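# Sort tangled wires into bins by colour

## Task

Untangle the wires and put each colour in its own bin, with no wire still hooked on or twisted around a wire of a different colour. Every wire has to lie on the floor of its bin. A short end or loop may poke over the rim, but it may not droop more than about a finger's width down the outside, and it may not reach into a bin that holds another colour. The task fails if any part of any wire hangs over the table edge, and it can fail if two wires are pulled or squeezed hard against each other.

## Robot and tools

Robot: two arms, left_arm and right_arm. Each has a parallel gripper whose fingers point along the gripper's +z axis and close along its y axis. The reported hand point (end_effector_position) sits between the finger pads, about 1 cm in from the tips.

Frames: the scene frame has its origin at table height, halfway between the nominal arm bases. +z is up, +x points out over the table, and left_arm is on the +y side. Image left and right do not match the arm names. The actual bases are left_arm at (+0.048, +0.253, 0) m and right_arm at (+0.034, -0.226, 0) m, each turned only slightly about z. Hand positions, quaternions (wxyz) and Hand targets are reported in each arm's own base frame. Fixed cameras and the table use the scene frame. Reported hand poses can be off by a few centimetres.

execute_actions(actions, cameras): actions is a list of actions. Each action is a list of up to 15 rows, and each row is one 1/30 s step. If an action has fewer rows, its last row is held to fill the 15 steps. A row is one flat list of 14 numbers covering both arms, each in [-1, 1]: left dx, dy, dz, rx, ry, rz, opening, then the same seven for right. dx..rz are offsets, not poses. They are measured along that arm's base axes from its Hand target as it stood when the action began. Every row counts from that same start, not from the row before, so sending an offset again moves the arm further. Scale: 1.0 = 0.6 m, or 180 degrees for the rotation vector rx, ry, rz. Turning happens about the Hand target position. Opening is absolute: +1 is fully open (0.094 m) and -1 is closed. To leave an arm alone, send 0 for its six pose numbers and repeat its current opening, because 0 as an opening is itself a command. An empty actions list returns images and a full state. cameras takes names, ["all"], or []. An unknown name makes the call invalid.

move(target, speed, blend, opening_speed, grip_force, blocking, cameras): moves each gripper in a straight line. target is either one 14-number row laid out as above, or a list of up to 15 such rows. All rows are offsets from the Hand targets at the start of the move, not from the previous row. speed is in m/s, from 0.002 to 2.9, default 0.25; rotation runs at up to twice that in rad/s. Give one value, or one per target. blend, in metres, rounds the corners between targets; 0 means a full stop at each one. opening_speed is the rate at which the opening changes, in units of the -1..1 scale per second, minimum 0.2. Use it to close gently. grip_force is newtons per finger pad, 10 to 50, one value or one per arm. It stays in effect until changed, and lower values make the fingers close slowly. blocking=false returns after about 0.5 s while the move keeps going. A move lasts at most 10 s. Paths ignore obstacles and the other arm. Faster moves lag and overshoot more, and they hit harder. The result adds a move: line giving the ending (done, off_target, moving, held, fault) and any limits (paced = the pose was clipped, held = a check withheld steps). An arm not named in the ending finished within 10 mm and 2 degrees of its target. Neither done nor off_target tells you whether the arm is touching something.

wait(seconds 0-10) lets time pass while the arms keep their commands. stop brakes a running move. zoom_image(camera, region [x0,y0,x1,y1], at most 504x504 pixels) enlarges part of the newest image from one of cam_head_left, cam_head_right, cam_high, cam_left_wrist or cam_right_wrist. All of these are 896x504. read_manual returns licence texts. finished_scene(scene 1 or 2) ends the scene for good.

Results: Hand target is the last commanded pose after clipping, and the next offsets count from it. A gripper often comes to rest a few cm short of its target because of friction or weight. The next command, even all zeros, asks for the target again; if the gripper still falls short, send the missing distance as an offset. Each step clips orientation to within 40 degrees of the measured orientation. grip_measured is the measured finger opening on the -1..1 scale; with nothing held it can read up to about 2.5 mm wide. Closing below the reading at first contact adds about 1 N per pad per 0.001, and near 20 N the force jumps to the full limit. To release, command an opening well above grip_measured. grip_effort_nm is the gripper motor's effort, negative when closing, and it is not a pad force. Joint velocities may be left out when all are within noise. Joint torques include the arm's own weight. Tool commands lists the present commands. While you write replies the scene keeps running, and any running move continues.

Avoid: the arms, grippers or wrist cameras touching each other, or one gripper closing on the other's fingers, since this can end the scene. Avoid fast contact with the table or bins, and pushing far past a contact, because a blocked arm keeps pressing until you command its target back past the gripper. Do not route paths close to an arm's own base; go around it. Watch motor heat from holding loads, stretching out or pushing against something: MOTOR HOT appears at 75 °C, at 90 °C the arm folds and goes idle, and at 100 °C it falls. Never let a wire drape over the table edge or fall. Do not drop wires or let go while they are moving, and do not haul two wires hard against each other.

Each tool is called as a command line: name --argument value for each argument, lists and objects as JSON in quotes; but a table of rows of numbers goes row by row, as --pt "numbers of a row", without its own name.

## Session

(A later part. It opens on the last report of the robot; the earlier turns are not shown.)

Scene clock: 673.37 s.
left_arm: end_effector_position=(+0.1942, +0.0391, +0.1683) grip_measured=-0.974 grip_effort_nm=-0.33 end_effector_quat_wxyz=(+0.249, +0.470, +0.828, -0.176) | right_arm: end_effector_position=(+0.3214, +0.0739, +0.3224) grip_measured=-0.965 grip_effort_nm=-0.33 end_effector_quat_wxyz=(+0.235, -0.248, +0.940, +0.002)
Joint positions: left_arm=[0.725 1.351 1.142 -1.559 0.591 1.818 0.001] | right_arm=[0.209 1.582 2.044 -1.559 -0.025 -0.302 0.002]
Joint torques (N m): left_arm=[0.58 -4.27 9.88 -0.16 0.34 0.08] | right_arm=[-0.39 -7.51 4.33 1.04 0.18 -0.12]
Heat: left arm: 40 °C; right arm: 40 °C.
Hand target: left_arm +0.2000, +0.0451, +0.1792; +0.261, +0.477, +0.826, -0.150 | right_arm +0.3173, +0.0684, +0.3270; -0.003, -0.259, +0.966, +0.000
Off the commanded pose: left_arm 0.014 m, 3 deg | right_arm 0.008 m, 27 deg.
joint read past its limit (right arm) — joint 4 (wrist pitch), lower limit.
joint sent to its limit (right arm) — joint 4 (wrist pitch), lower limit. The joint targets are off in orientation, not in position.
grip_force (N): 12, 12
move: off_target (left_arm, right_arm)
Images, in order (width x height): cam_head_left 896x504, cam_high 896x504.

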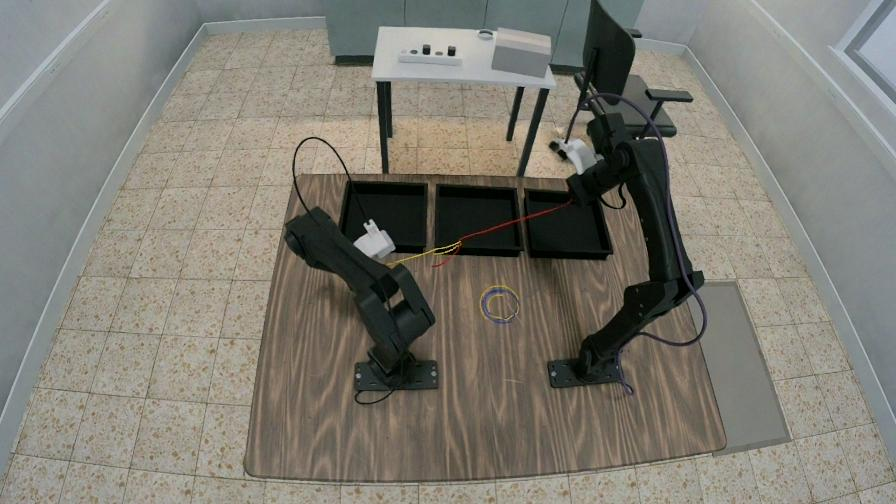

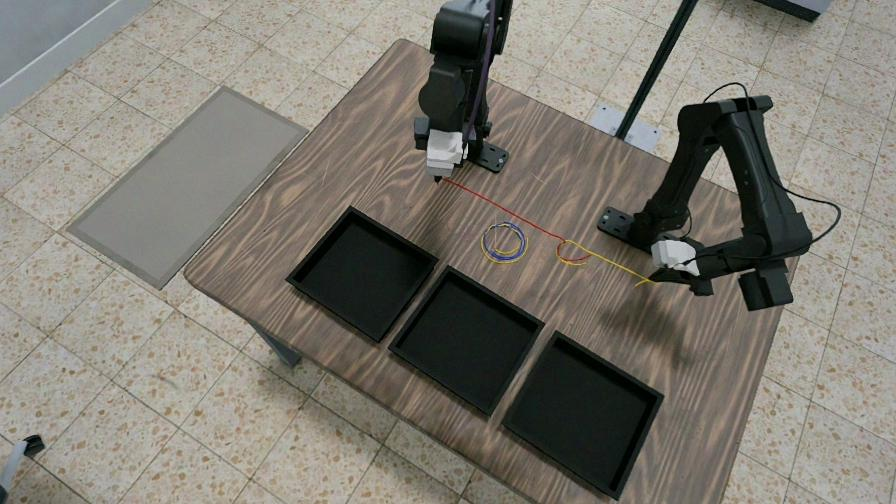

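move --pt "0 0 0 0 0 0 -0.98 0 0.12 0 0 0 0 -0.98" --pt "0 0 0 0 0 0 -0.98 0 -0.02 0 0 0 0 -0.98" --pt "0 0 0 0 0 0 -0.98 0 0.12 0 0 0 0 -0.98" --pt "0 0 0 0 0 0 -0.98 0 -0.025 0 0 0 0 -0.98" --speed 0.18 --blend '[0.003,0.003,0.003,0]'

move --pt "0 0 0 0 0 0 -0.98 0 0.12 0 0 0 0 -0.98" --pt "0 0 0 0 0 0 -0.98 0 -0.015 0 0 0 0 -0.98" --pt "0 0 0 0 0 0 -0.98 0 0.12 0 0 0 0 -0.98" --pt "0 0 0 0 0 0 -0.98 0 -0.02 0 0 0 0 -0.98" --speed 0.18 --blend '[0.003,0.003,0.003,0]' --cameras '["cam_high","cam_head_left"]'

zoom_image --camera "cam_high" --region '[520, 220, 640, 310]'

zoom_image --camera "cam_head_left" --region '[400, 200, 520, 300]'

Scene clock: 691.77 s.
left_arm: end_effector_position=(+0.1939, +0.0388, +0.1684) grip_measured=-0.974 grip_effort_nm=-0.32 end_effector_quat_wxyz=(+0.249, +0.470, +0.828, -0.176) | right_arm: end_effector_position=(+0.3215, +0.0591, +0.3224) grip_measured=-0.965 grip_effort_nm=-0.33 end_effector_quat_wxyz=(+0.234, -0.248, +0.940, -0.008)
Joint positions: left_arm=[0.725 1.351 1.142 -1.56 0.591 1.818 0.001] | right_arm=[0.164 1.571 2.033 -1.56 -0.027 -0.347 0.002]
Joint torques (N m): left_arm=[0.59 -4.26 9.89 -0.16 0.34 0.07] | right_arm=[-0.4 -7.41 4.34 1.05 0.2 -0.12]
Heat: left arm: 40 °C; right arm: 40 °C.
Hand target: left_arm +0.1999, +0.0451, +0.1792; +0.260, +0.477, +0.826, -0.150 | right_arm +0.3173, +0.0536, +0.3270; -0.003, -0.259, +0.966, +0.000
Off the commanded pose: left_arm 0.014 m, 3 deg | right_arm 0.008 m, 27 deg.
joint read past its limit (right arm) — joint 4 (wrist pitch), lower limit.
joint sent to its limit (right arm) — joint 4 (wrist pitch), lower limit. The joint targets are off in orientation, not in position.
grip_force (N): 12, 12
move: off_target (left_arm, right_arm)

Scene clock: 695.50 s.
left_arm: end_effector_position=(+0.1939, +0.0387, +0.1685) grip_measured=-0.974 grip_effort_nm=-0.32 end_effector_quat_wxyz=(+0.249, +0.470, +0.828, -0.177) | right_arm: end_effector_position=(+0.3216, +0.0466, +0.3225) grip_measured=-0.965 grip_effort_nm=-0.33 end_effector_quat_wxyz=(+0.234, -0.248, +0.940, -0.017)
Joint positions: left_arm=[0.725 1.351 1.142 -1.561 0.592 1.818 0.001] | right_arm=[0.126 1.565 2.027 -1.56 -0.026 -0.384 0.002]
Joint torques (N m): left_arm=[0.59 -4.26 9.92 -0.16 0.34 0.07] | right_arm=[-0.36 -7.32 4.31 1.05 0.19 -0.11]
Heat: left arm: 40 °C; right arm: 39 °C.
Hand target: left_arm +0.2000, +0.0451, +0.1792; +0.261, +0.477, +0.826, -0.150 | right_arm +0.3173, +0.0415, +0.3270; -0.003, -0.259, +0.966, +0.000
Off the commanded pose: left_arm 0.014 m, 3 deg | right_arm 0.008 m, 27 deg.
joint read past its limit (right arm) — joint 4 (wrist pitch), lower limit.
joint sent to its limit (right arm) — joint 4 (wrist pitch), lower limit. The joint targets are off in orientation, not in position.
grip_force (N): 12, 12
move: off_target (left_arm, right_arm)
Images, in order (width x height): cam_head_left 896x504, cam_high 896x504.

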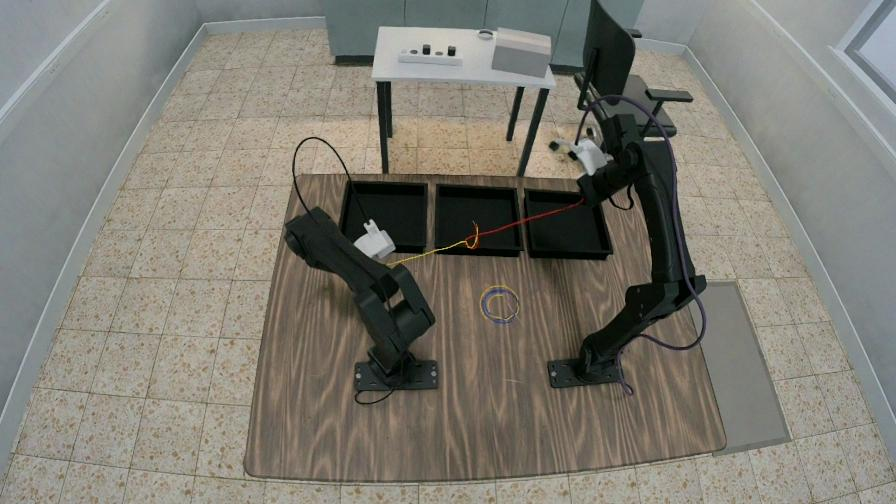

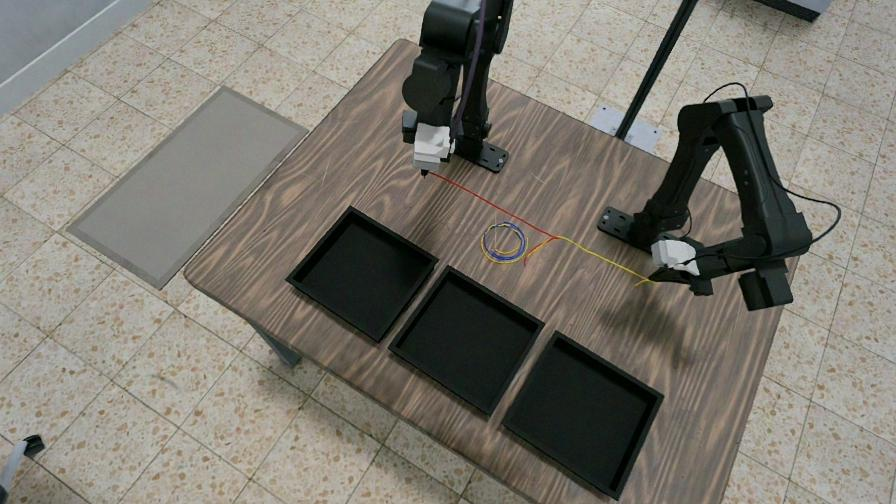

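Scaled by 4.200 from the camera's 896x504 image, which has a finer 1280x720 frame.

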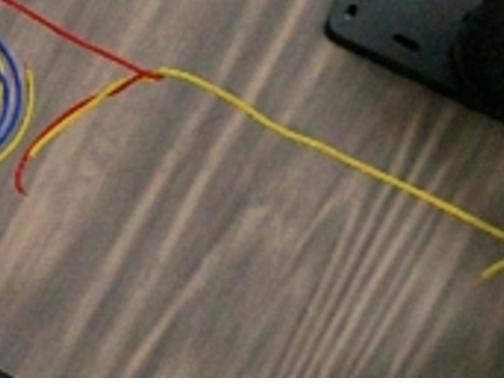

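Scaled by 4.200 from the camera's 896x504 image, which has a finer 1280x720 frame.

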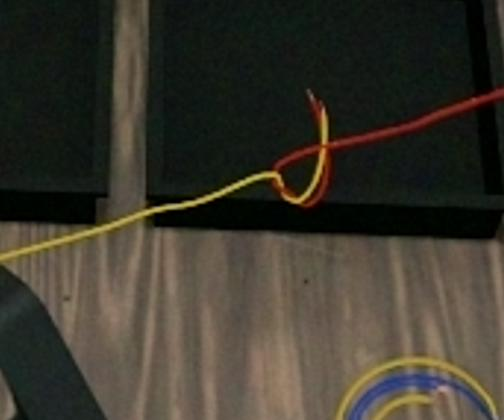

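move --pt "0 0 0 0 0 0 -0.98 0 0.12 0 0 0 0 -0.98" --pt "0 0 0 0 0 0 -0.98 0 -0.02 0 0 0 0 -0.98" --pt "0 0 0 0 0 0 -0.98 0 0.12 0 0 0 0 -0.98" --pt "0 0 0 0 0 0 -0.98 0 -0.025 0 0 0 0 -0.98" --speed 0.18 --blend '[0.003,0.003,0.003,0]' --cameras '["cam_high"]'

zoom_image --camera "cam_high" --region '[500, 220, 640, 310]'

move --pt "0 0 0 0 0 0 -0.98 0 0.12 0 0 0 0 -0.98" --pt "0 0 0 0 0 0 -0.98 0 -0.015 0 0 0 0 -0.98" --pt "0 0 0 0 0 0 -0.98 0 0.12 0 0 0 0 -0.98" --pt "0 0 0 0 0 0 -0.98 0 -0.02 0 0 0 0 -0.98" --speed 0.18 --blend '[0.003,0.003,0.003,0]' --cameras '["cam_high","cam_head_left"]'

zoom_image --camera "cam_high" --region '[500, 220, 640, 310]'

zoom_image --camera "cam_head_left" --region '[400, 200, 520, 300]'

Scene clock: 710.33 s.
left_arm: end_effector_position=(+0.1937, +0.0387, +0.1684) grip_measured=-0.974 grip_effort_nm=-0.32 end_effector_quat_wxyz=(+0.249, +0.470, +0.828, -0.177) | right_arm: end_effector_position=(+0.3218, +0.0313, +0.3226) grip_measured=-0.965 grip_effort_nm=-0.32 end_effector_quat_wxyz=(+0.233, -0.248, +0.940, -0.029)
Joint positions: left_arm=[0.725 1.351 1.142 -1.561 0.591 1.818 0.001] | right_arm=[0.08 1.558 2.021 -1.56 -0.025 -0.431 0.002]
Joint torques (N m): left_arm=[0.59 -4.27 9.91 -0.14 0.35 0.08] | right_arm=[-0.35 -7.24 4.3 1.05 0.18 -0.11]
Heat: left arm: 40 °C; right arm: 39 °C.
Hand target: left_arm +0.2000, +0.0451, +0.1792; +0.260, +0.477, +0.826, -0.150 | right_arm +0.3173, +0.0265, +0.3270; -0.003, -0.259, +0.966, +0.000
Off the commanded pose: left_arm 0.014 m, 3 deg | right_arm 0.008 m, 27 deg.
joint read past its limit (right arm) — joint 4 (wrist pitch), lower limit.
joint sent to its limit (right arm) — joint 4 (wrist pitch), lower limit. The joint targets are off in orientation, not in position.
grip_force (N): 12, 12
move: off_target (left_arm, right_arm)
Images, in order (width x height): cam_high 896x504.

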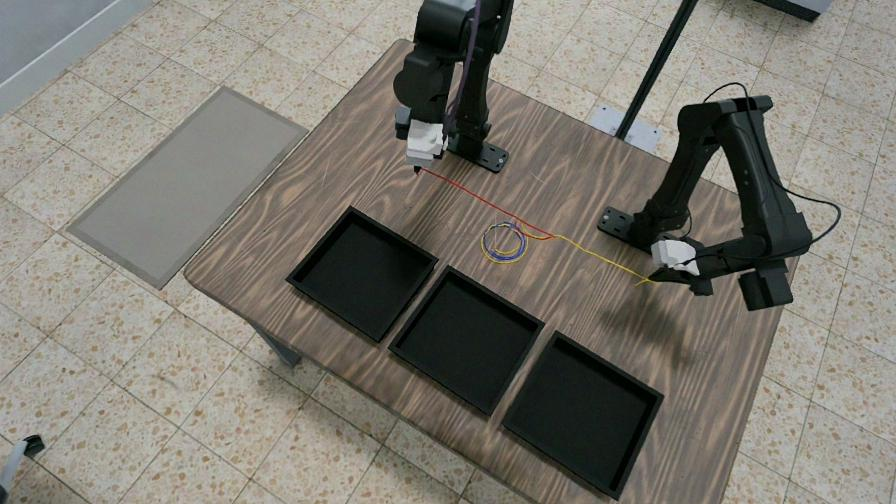

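Scaled by 3.600 from the camera's 896x504 image, which has a finer 1280x720 frame.

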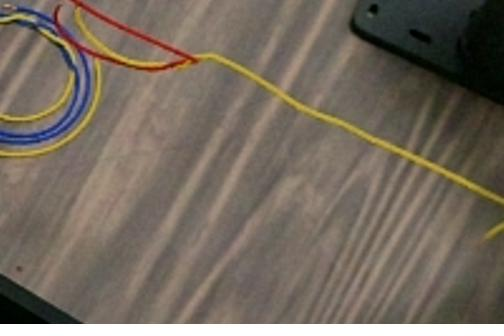

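Scene clock: 714.10 s.
left_arm: end_effector_position=(+0.1935, +0.0388, +0.1683) grip_measured=-0.974 grip_effort_nm=-0.32 end_effector_quat_wxyz=(+0.248, +0.470, +0.828, -0.177) | right_arm: end_effector_position=(+0.3224, +0.0161, +0.3232) grip_measured=-0.965 grip_effort_nm=-0.32 end_effector_quat_wxyz=(+0.231, -0.249, +0.939, -0.047)
Joint positions: left_arm=[0.725 1.351 1.142 -1.562 0.589 1.818 0.001] | right_arm=[0.042 1.556 2.021 -1.56 -0.008 -0.474 0.002]
Joint torques (N m): left_arm=[0.59 -4.27 9.89 -0.14 0.36 0.07] | right_arm=[-0.13 -7.23 4.07 1.06 0.05 -0.09]
Heat: left arm: 40 °C; right arm: 39 °C.
Hand target: left_arm +0.2000, +0.0451, +0.1792; +0.261, +0.477, +0.826, -0.150 | right_arm +0.3173, +0.0145, +0.3269; -0.003, -0.259, +0.966, +0.000
Off the commanded pose: left_arm 0.014 m, 3 deg | right_arm 0.007 m, 28 deg.
joint read past its limit (right arm) — joint 4 (wrist pitch), lower limit.
joint sent to its limit (right arm) — joint 4 (wrist pitch), lower limit. The joint targets are off in orientation, not in position.
grip_force (N): 12, 12
move: off_target (left_arm, right_arm)
Images, in order (width x height): cam_head_left 896x504, cam_high 896x504.

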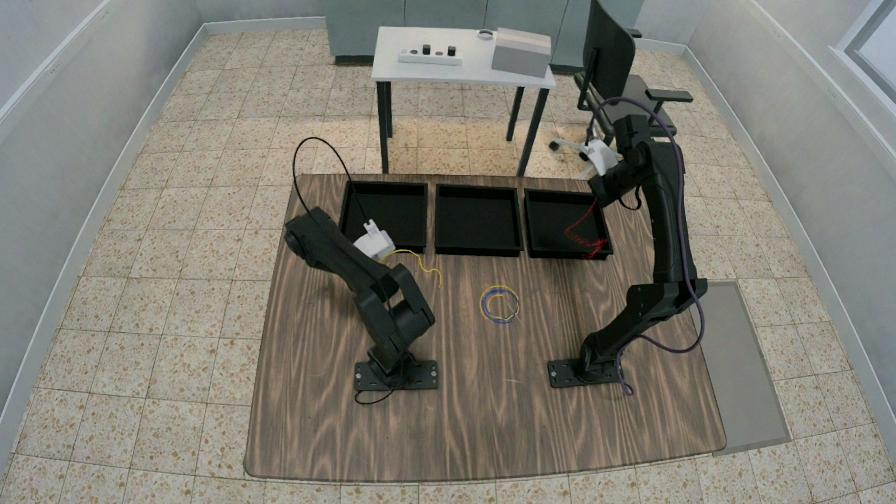

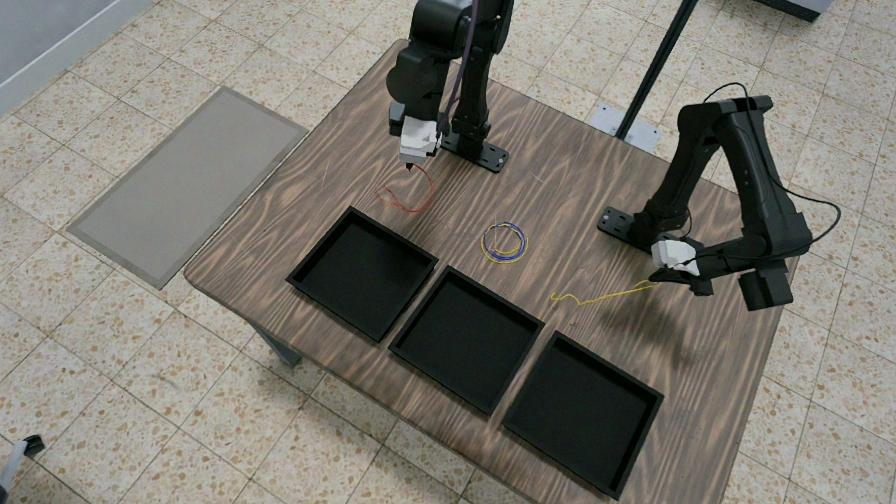

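Scaled by 3.600 from the camera's 896x504 image, which has a finer 1280x720 frame.

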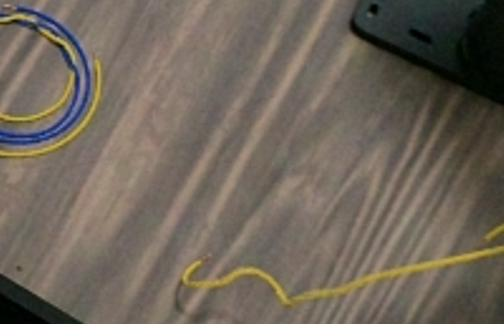

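Scaled by 4.200 from the camera's 896x504 image, which has a finer 1280x720 frame.

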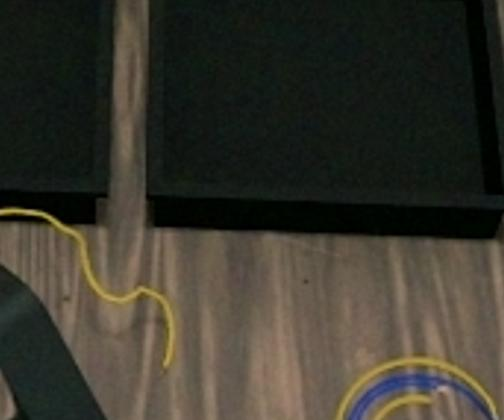

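move --pt "0 0 0.15 0 0 0.1 -0.98 0.03 -0.03 0.03 0 0 0 -0.98" --pt "0.2 0 0.28 0 0 0.333 -0.98 0.17 -0.08 0.03 0 0 0 -0.98" --speed 0.12 --grip_force 25 --blend '[0.02,0]' --cameras '["all"]'

Scene clock: 735.83 s.
left_arm: end_effector_position=(+0.3169, +0.0451, +0.3371) grip_measured=-0.974 grip_effort_nm=-0.32 end_effector_quat_wxyz=(+0.287, +0.000, +0.958, -0.005) | right_arm: end_effector_position=(+0.4162, -0.0302, +0.3342) grip_measured=-0.965 grip_effort_nm=-0.56 end_effector_quat_wxyz=(+0.261, -0.249, +0.929, -0.088)
Joint positions: left_arm=[0.207 1.474 1.949 -1.475 0.123 0.172 0.001] | right_arm=[-0.078 1.905 2.453 -1.56 -0.007 -0.6 0.002]
Joint torques (N m): left_arm=[-0.69 -3.43 9.54 1.15 -0.01 -0.01] | right_arm=[-0.5 -7.94 8.42 1.17 0.05 -0.08]
Heat: left arm: 40 °C; right arm: 39 °C.
Hand target: left_arm +0.3200, +0.0451, +0.3473; +0.301, +0.000, +0.954, +0.000 | right_arm +0.4193, -0.0335, +0.3450; -0.003, -0.259, +0.966, +0.000
Off the commanded pose: left_arm 0.011 m, 2 deg | right_arm 0.012 m, 32 deg.
joint read past its limit (right arm) — joint 4 (wrist pitch), lower limit.
joint sent to its limit (right arm) — joint 4 (wrist pitch), lower limit. The joint targets are off in orientation, not in position.
grip_force (N): 25, 25
move: off_target (left_arm, right_arm)
camera_calibration:
cam_left_wrist: T_world_to_cam=[[-0.00734087, -0.999717, 0.0226318, 0.0390563], [-0.986561, 0.00354625, -0.163353, 0.406035], [0.163226, -0.0235268, -0.986308, 0.376367], [0, 0, 0, 1]] pos_world=[0.339432, 0.0464601, 0.436656]
cam_right_wrist: T_world_to_cam=[[0.418043, -0.855593, 0.305286, -0.302739], [-0.896417, -0.442991, -0.0140155, 0.399617], [0.147231, -0.267805, -0.952157, 0.339639], [0, 0, 0, 1]] pos_world=[0.434776, 0.00896213, 0.421412]

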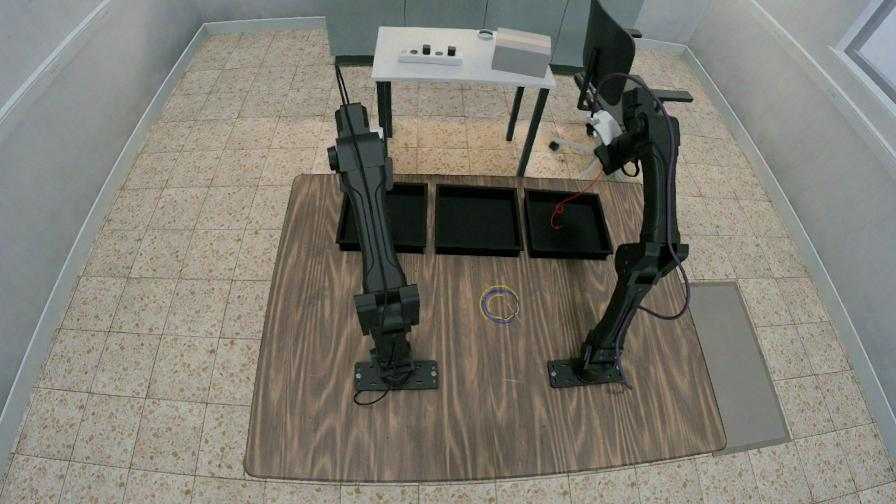

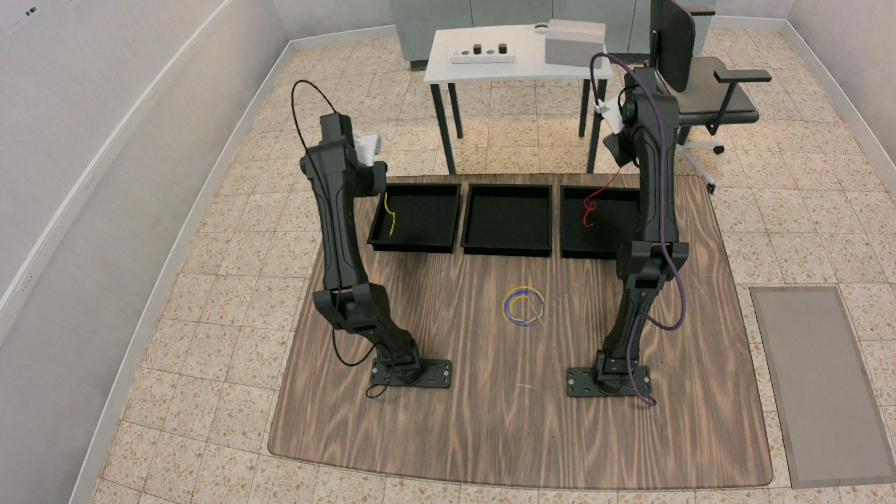

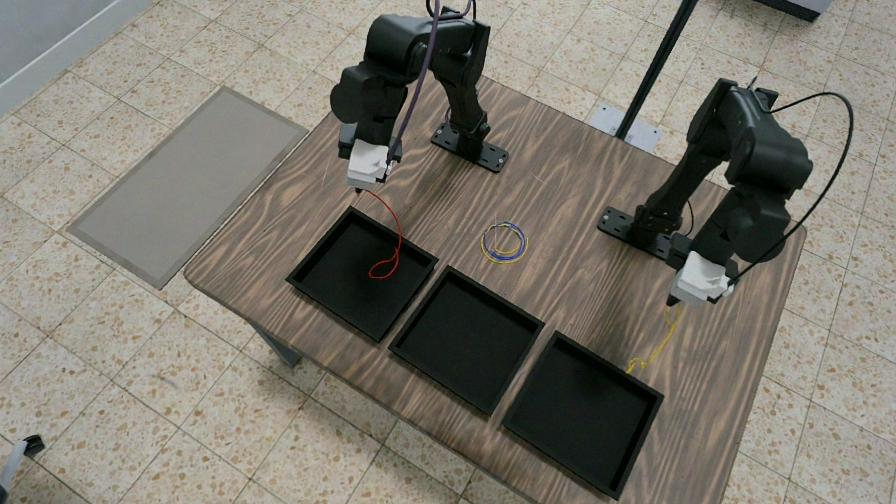

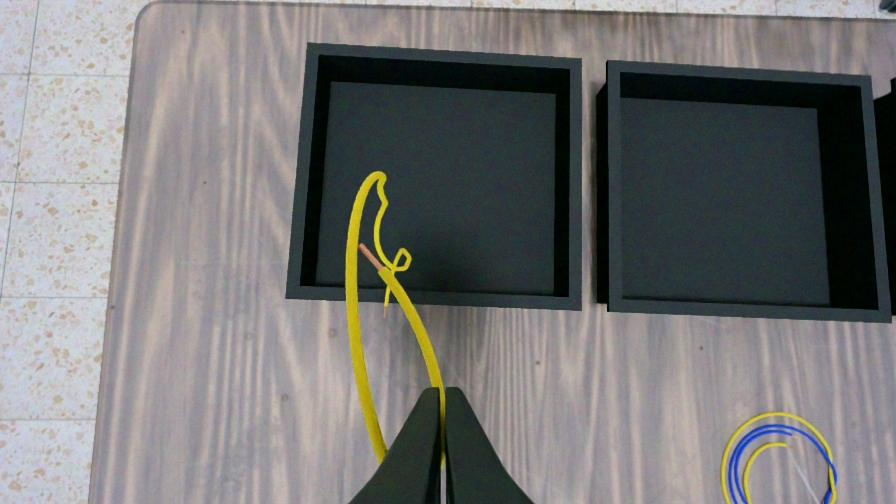

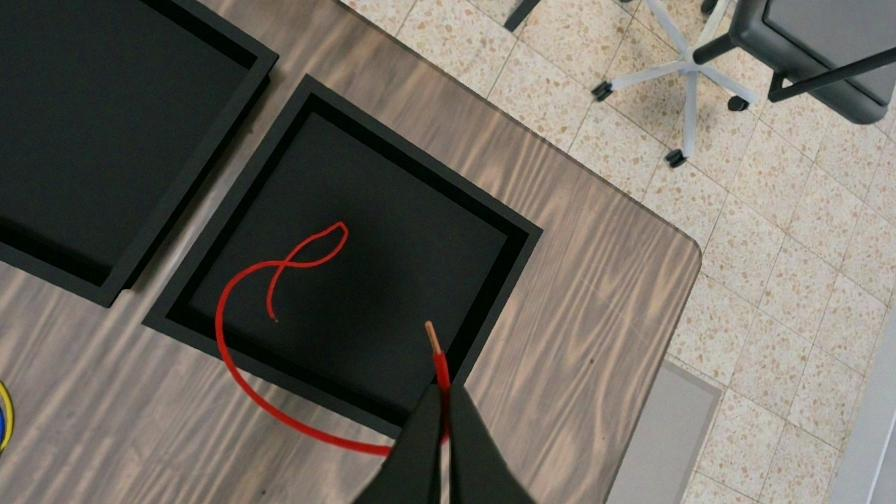

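execute_actions --actions '[]'

Scene clock: 773.10 s.
left_arm: end_effector_position=(+0.3169, +0.0452, +0.3371) grip_measured=-0.974 grip_effort_nm=-0.32 end_effector_quat_wxyz=(+0.287, +0.000, +0.958, -0.005) | right_arm: end_effector_position=(+0.4162, -0.0302, +0.3342) grip_measured=-0.965 grip_effort_nm=-0.56 end_effector_quat_wxyz=(+0.261, -0.249, +0.929, -0.088)
Joint positions: left_arm=[0.207 1.474 1.949 -1.475 0.122 0.171 0.001] | right_arm=[-0.078 1.905 2.453 -1.56 -0.007 -0.6 0.002]
Joint velocities: within noise
Joint torques (N m): left_arm=[-0.68 -3.41 9.54 1.14 0.01 -0.04] | right_arm=[-0.5 -7.94 8.42 1.18 0.04 -0.08]
Motor temperatures (°C): left_arm=[31 33 40 33 33 32 31] | right_arm=[32 41 38 35 32 33 32]
Heat: left arm: 40 °C; right arm: 41 °C.
Hand target: left_arm +0.3200, +0.0451, +0.3473; +0.301, +0.000, +0.954, +0.000 | right_arm +0.4193, -0.0335, +0.3450; -0.003, -0.259, +0.966, +0.000
Tool commands: left_gripper/opening=-0.98 right_gripper/opening=-0.98
Off the commanded pose: left_arm 0.011 m, 2 deg | right_arm 0.012 m, 32 deg.
joint read past its limit (right arm) — joint 4 (wrist pitch), lower limit.
grip_force (N): 25, 25
camera_calibration:
cam_left_wrist: T_world_to_cam=[[-0.00655493, -0.999733, 0.0221463, 0.0390985], [-0.986584, 0.0028528, -0.16323, 0.40602], [0.163123, -0.0229192, -0.986339, 0.37639], [0, 0, 0, 1]] pos_world=[0.339432, 0.0465564, 0.436658]
cam_right_wrist: T_world_to_cam=[[0.418043, -0.855593, 0.305286, -0.302739], [-0.896417, -0.442991, -0.0140155, 0.399617], [0.147231, -0.267805, -0.952157, 0.339639], [0, 0, 0, 1]] pos_world=[0.434776, 0.00896213, 0.421412]

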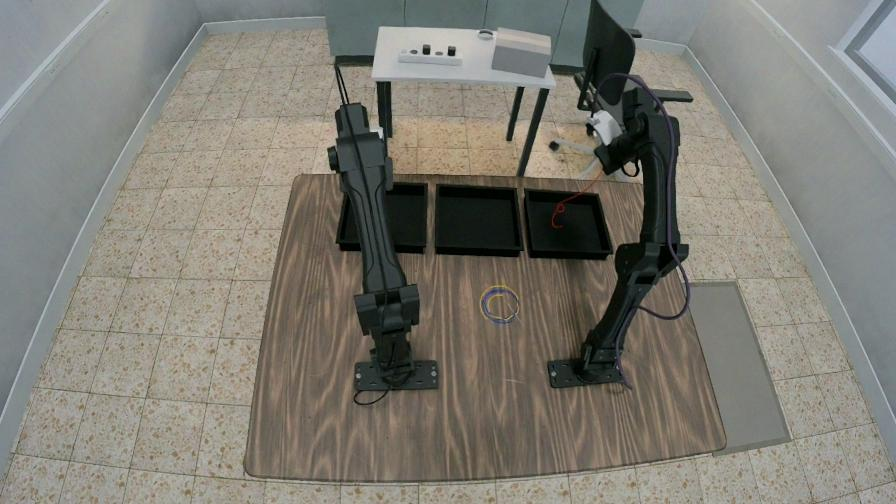

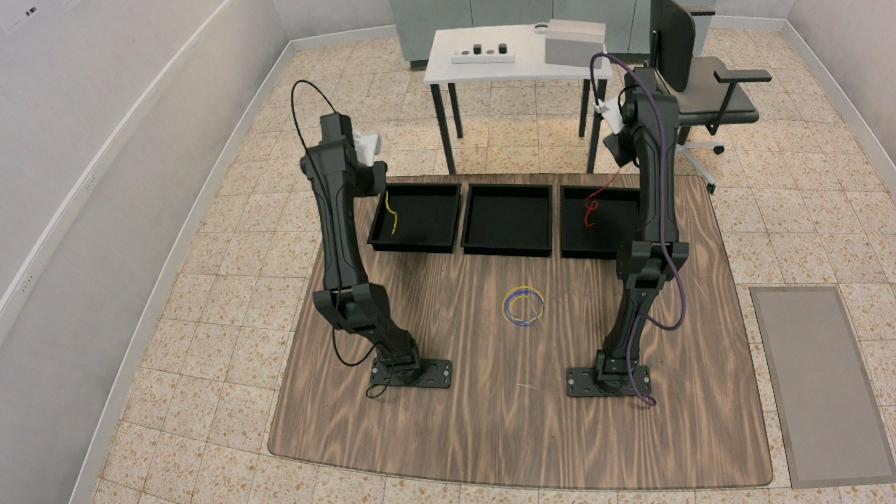

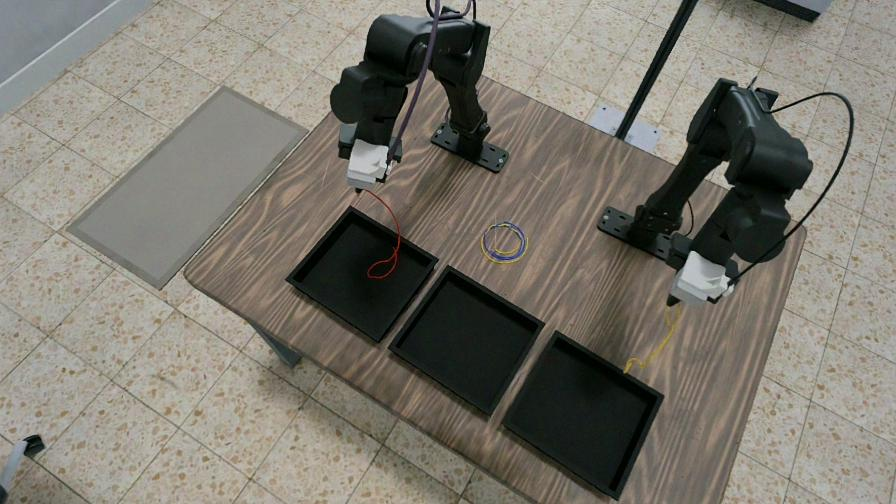

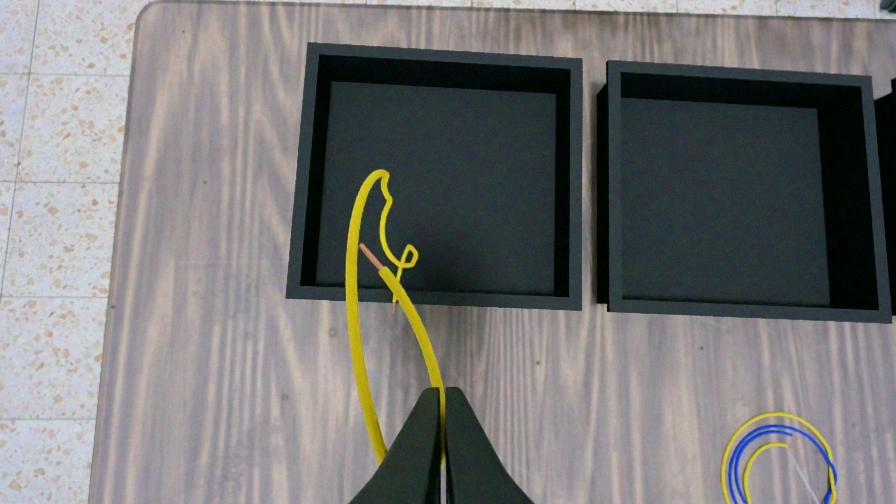

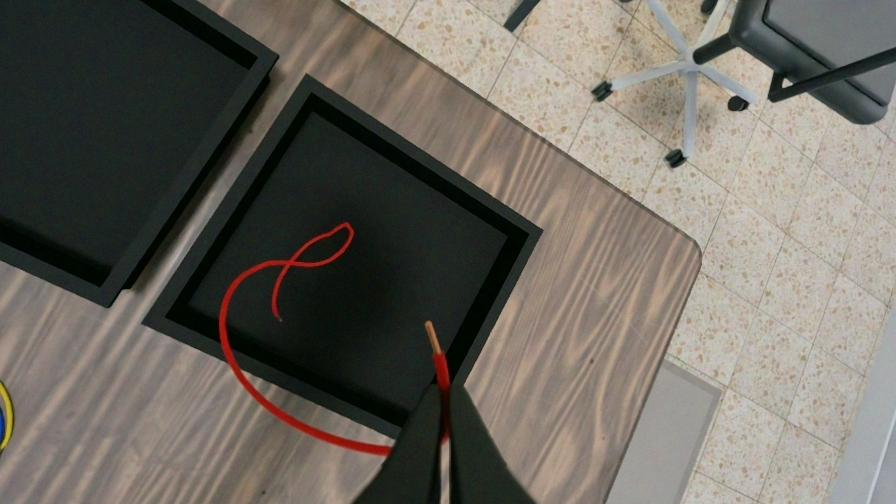

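move --pt "0.217 0 0 0 0.12 0 -0.98 0.035 -0.05 -0.05 0 0 0 -0.98" --pt "0.217 0 -0.25 0 0.194 0 -0.98 0.035 -0.05 -0.28 0 0 0 -0.98" --pt "0.217 0 -0.40 0 0.194 0 -0.98 0.035 -0.05 -0.45 0 0 0 -0.98" --blend 0.02 --speed 0.15 --cameras '["all"]'

Scene clock: 787.77 s.
left_arm: end_effector_position=(+0.4477, +0.0460, +0.1124) grip_measured=-0.974 grip_effort_nm=-0.32 end_effector_quat_wxyz=(+0.000, -0.001, +1.000, -0.005) | right_arm: end_effector_position=(+0.4384, -0.0611, +0.0731) grip_measured=-0.965 grip_effort_nm=-0.56 end_effector_quat_wxyz=(-0.011, -0.259, +0.966, +0.005)
Joint positions: left_arm=[0.104 2.344 2.326 -1.553 0.009 0.103 0.001] | right_arm=[-0.141 2.305 2.1 -1.39 0 -0.664 0.002]
Joint torques (N m): left_arm=[-0.69 -9.68 5.37 0.36 -0.06 -0.03] | right_arm=[-0.34 -13.85 5.01 0.31 0.04 -0.07]
Heat: left arm: 40 °C; right arm: 41 °C.
Hand target: left_arm +0.4501, +0.0450, +0.1071; +0.000, +0.000, +1.000, +0.000 | right_arm +0.4404, -0.0635, +0.0749; -0.003, -0.259, +0.966, +0.000
Off the commanded pose: left_arm 0.006 m, 1 deg | right_arm 0.004 m, 1 deg.
grip_force (N): 25, 25
move: done
camera_calibration:
cam_left_wrist: T_world_to_cam=[[0.00516654, -0.999732, 0.0225833, 0.0405147], [-0.913768, 0.00445379, 0.406212, 0.401797], [-0.406203, -0.0227346, -0.9135, 0.380086], [0, 0, 0, 1]] pos_world=[0.521332, 0.0473554, 0.183079]
cam_right_wrist: T_world_to_cam=[[0.507452, -0.861652, -0.00692849, -0.275478], [-0.761931, -0.45245, 0.463411, 0.307775], [-0.402434, -0.22988, -0.886116, 0.317978], [0, 0, 0, 1]] pos_world=[0.50226, -0.0250163, 0.13723]

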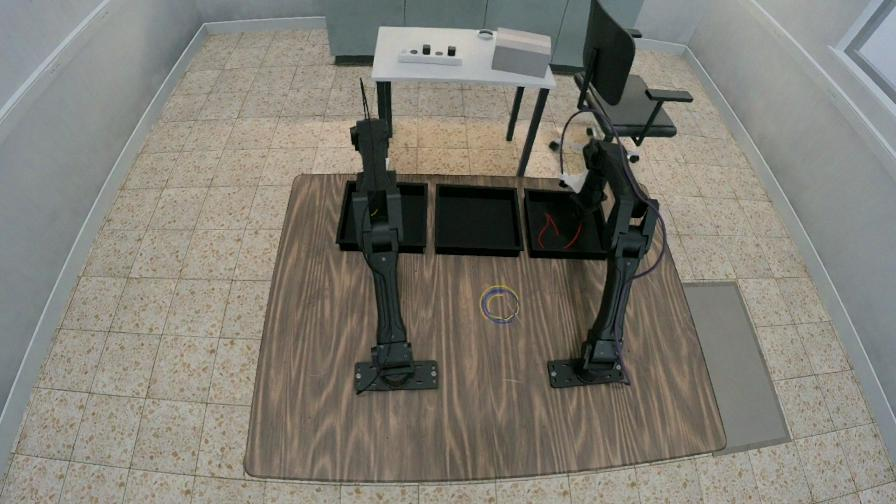

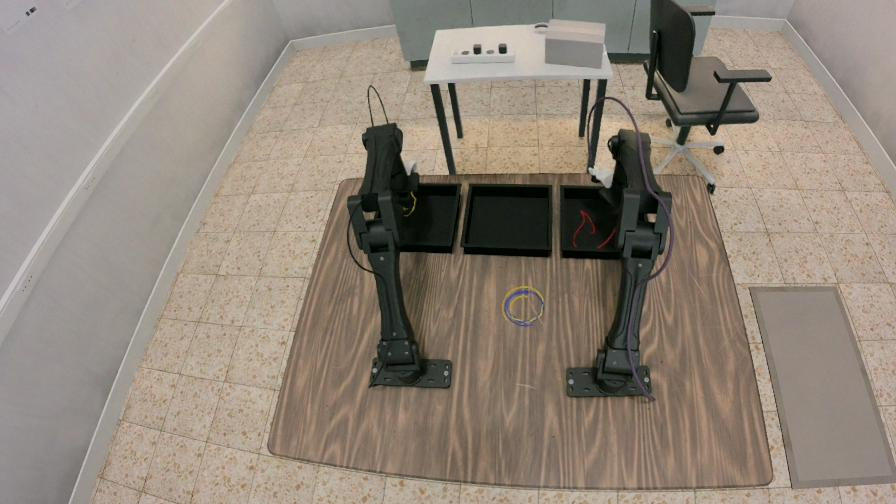

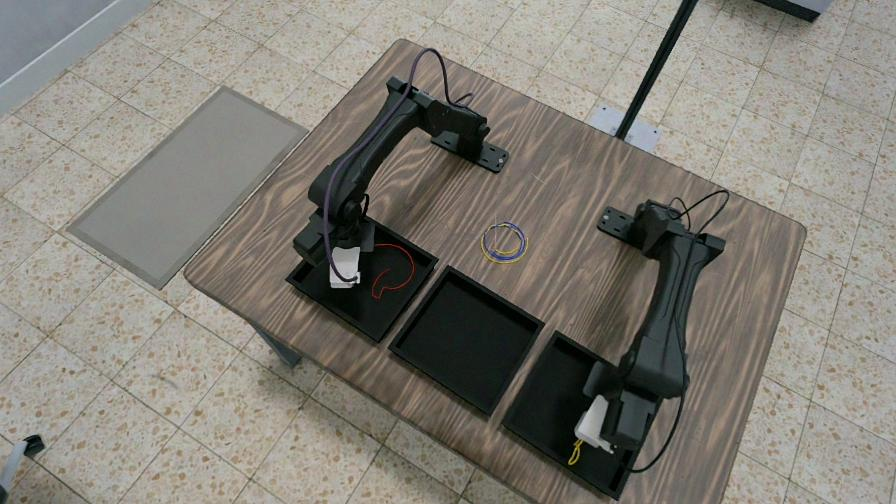

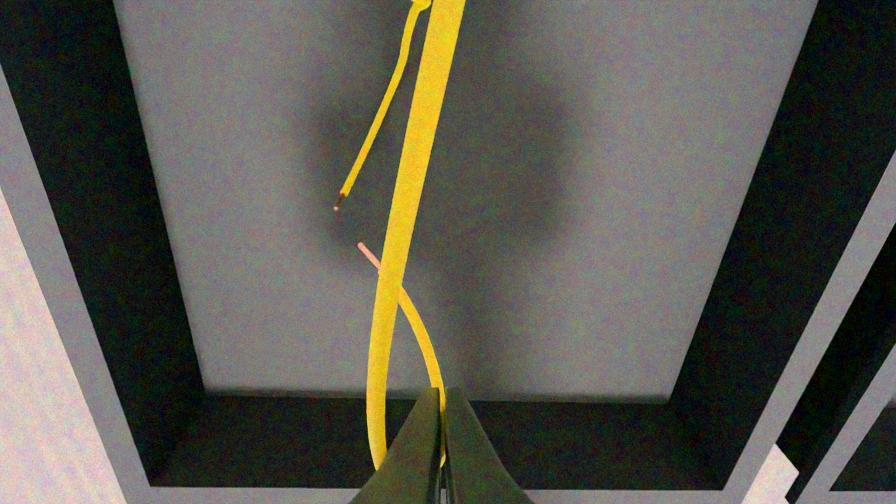

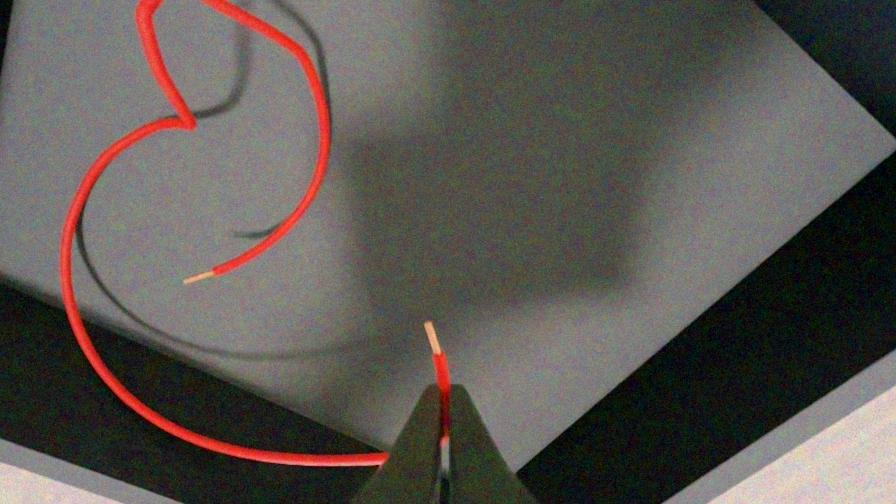

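move --pt "0 0 -0.123 0 0 0 -0.98 0 0 -0.072 0 0 0 -0.98" --pt "0 0 -0.123 0 0 0 -0.75 0 0 -0.072 0 0 0 -0.75" --pt "0 0 0.2 0 0 0 -0.75 0 0 0.22 0 0 0 -0.75" --speed 0.13 --cameras '["all"]'

Scene clock: 795.97 s.
left_arm: end_effector_position=(+0.4514, +0.0462, +0.2062) grip_measured=-0.752 grip_effort_nm=0.08 end_effector_quat_wxyz=(+0.119, +0.000, +0.993, +0.008) | right_arm: end_effector_position=(+0.4406, -0.0614, +0.1845) grip_measured=-0.753 grip_effort_nm=0.14 end_effector_quat_wxyz=(+0.079, -0.258, +0.962, -0.033)
Joint positions: left_arm=[0.104 2.17 2.395 -1.556 0.009 0.103 0.012] | right_arm=[-0.141 2.168 2.312 -1.544 0 -0.664 0.012]
Joint torques (N m): left_arm=[-0.61 -11.11 9.51 0.45 -0.05 -0.03] | right_arm=[-0.38 -14.43 8.85 0.37 0.03 -0.08]
Heat: left arm: 40 °C; right arm: 42 °C.
Hand target: left_arm +0.4501, +0.0451, +0.2273; +0.001, +0.001, +1.000, +0.000 | right_arm +0.4403, -0.0635, +0.2070; -0.003, -0.259, +0.966, +0.000
Off the commanded pose: left_arm 0.021 m, 14 deg | right_arm 0.023 m, 10 deg.
joint sent to its limit (left arm) — joint 4 (wrist pitch), lower limit. The joint targets are off in orientation, not in position.
joint sent to its limit (right arm) — joint 4 (wrist pitch), lower limit. The joint targets are off in orientation, not in position.
grip_force (N): 25, 25
move: off_target (left_arm, right_arm)
camera_calibration:
cam_left_wrist: T_world_to_cam=[[0.00227109, -0.999996, -0.00156158, 0.044819], [-0.98404, -0.00251271, 0.177932, 0.446166], [-0.177935, 0.00113256, -0.984042, 0.377765], [0, 0, 0, 1]] pos_world=[0.506161, 0.0455121, 0.29242]
cam_right_wrist: T_world_to_cam=[[0.497064, -0.860167, 0.114196, -0.293755], [-0.837959, -0.441676, 0.320542, 0.318193], [-0.225282, -0.255021, -0.940326, 0.347876], [0, 0, 0, 1]] pos_world=[0.491019, -0.0234246, 0.258668]

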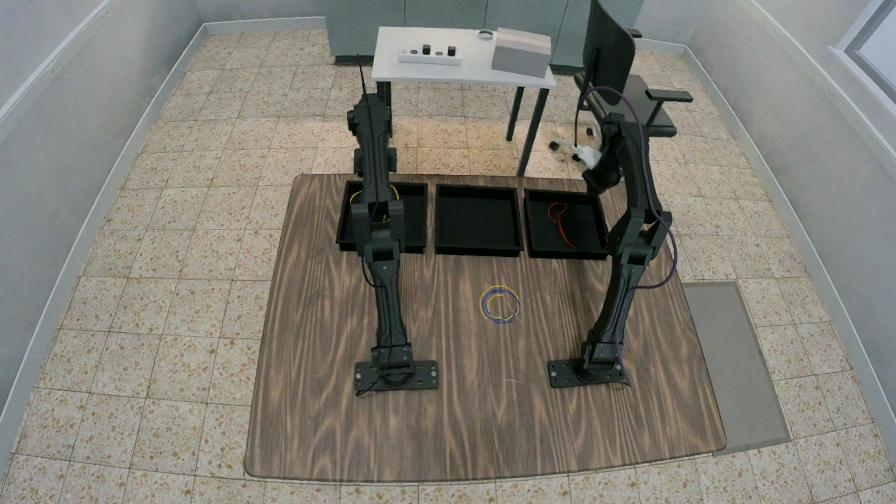

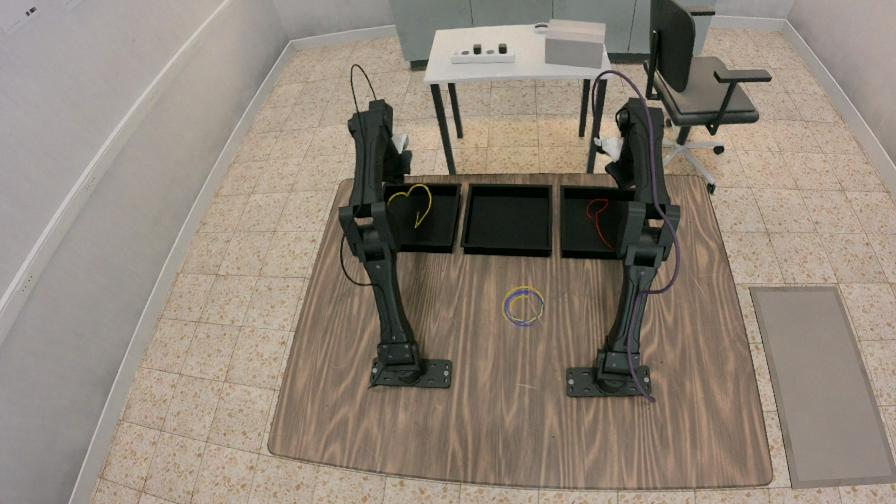

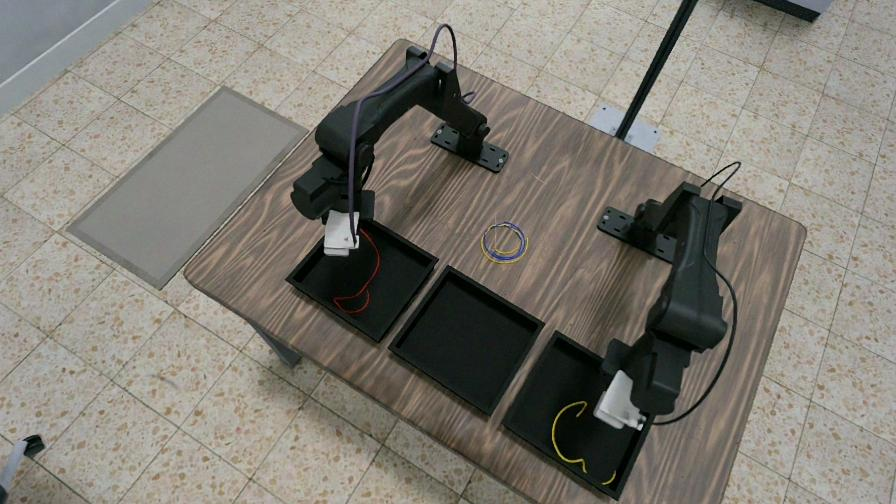

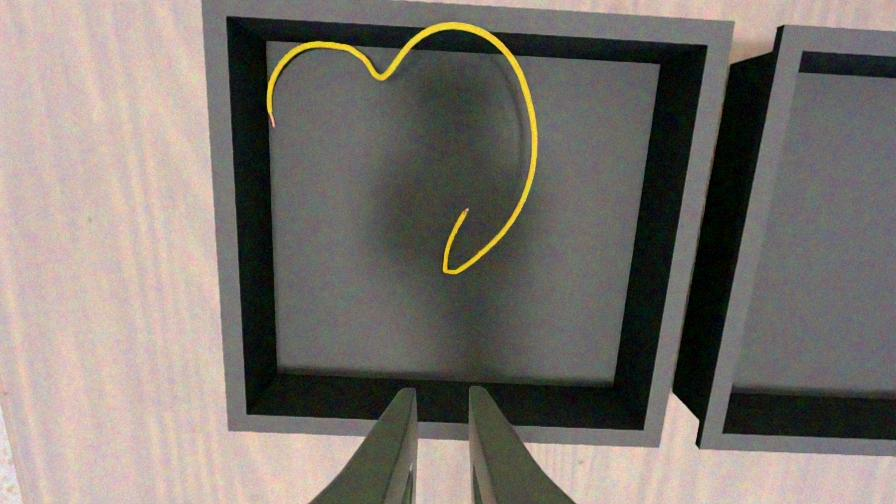

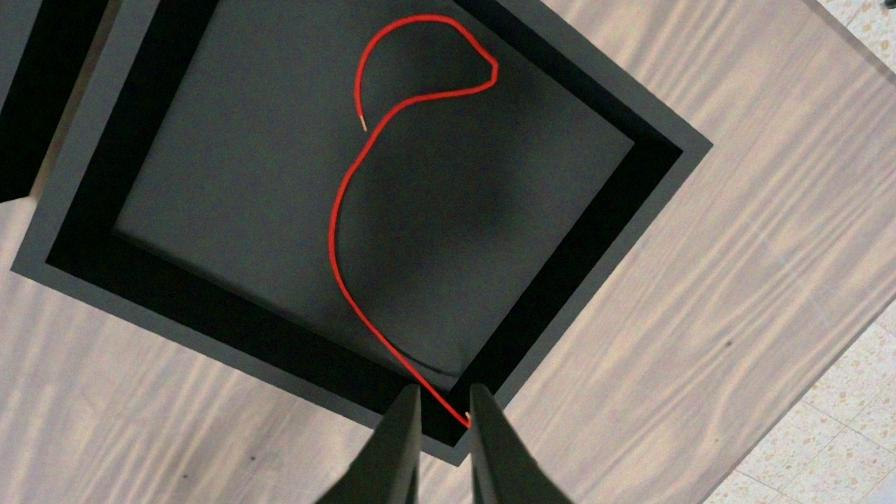

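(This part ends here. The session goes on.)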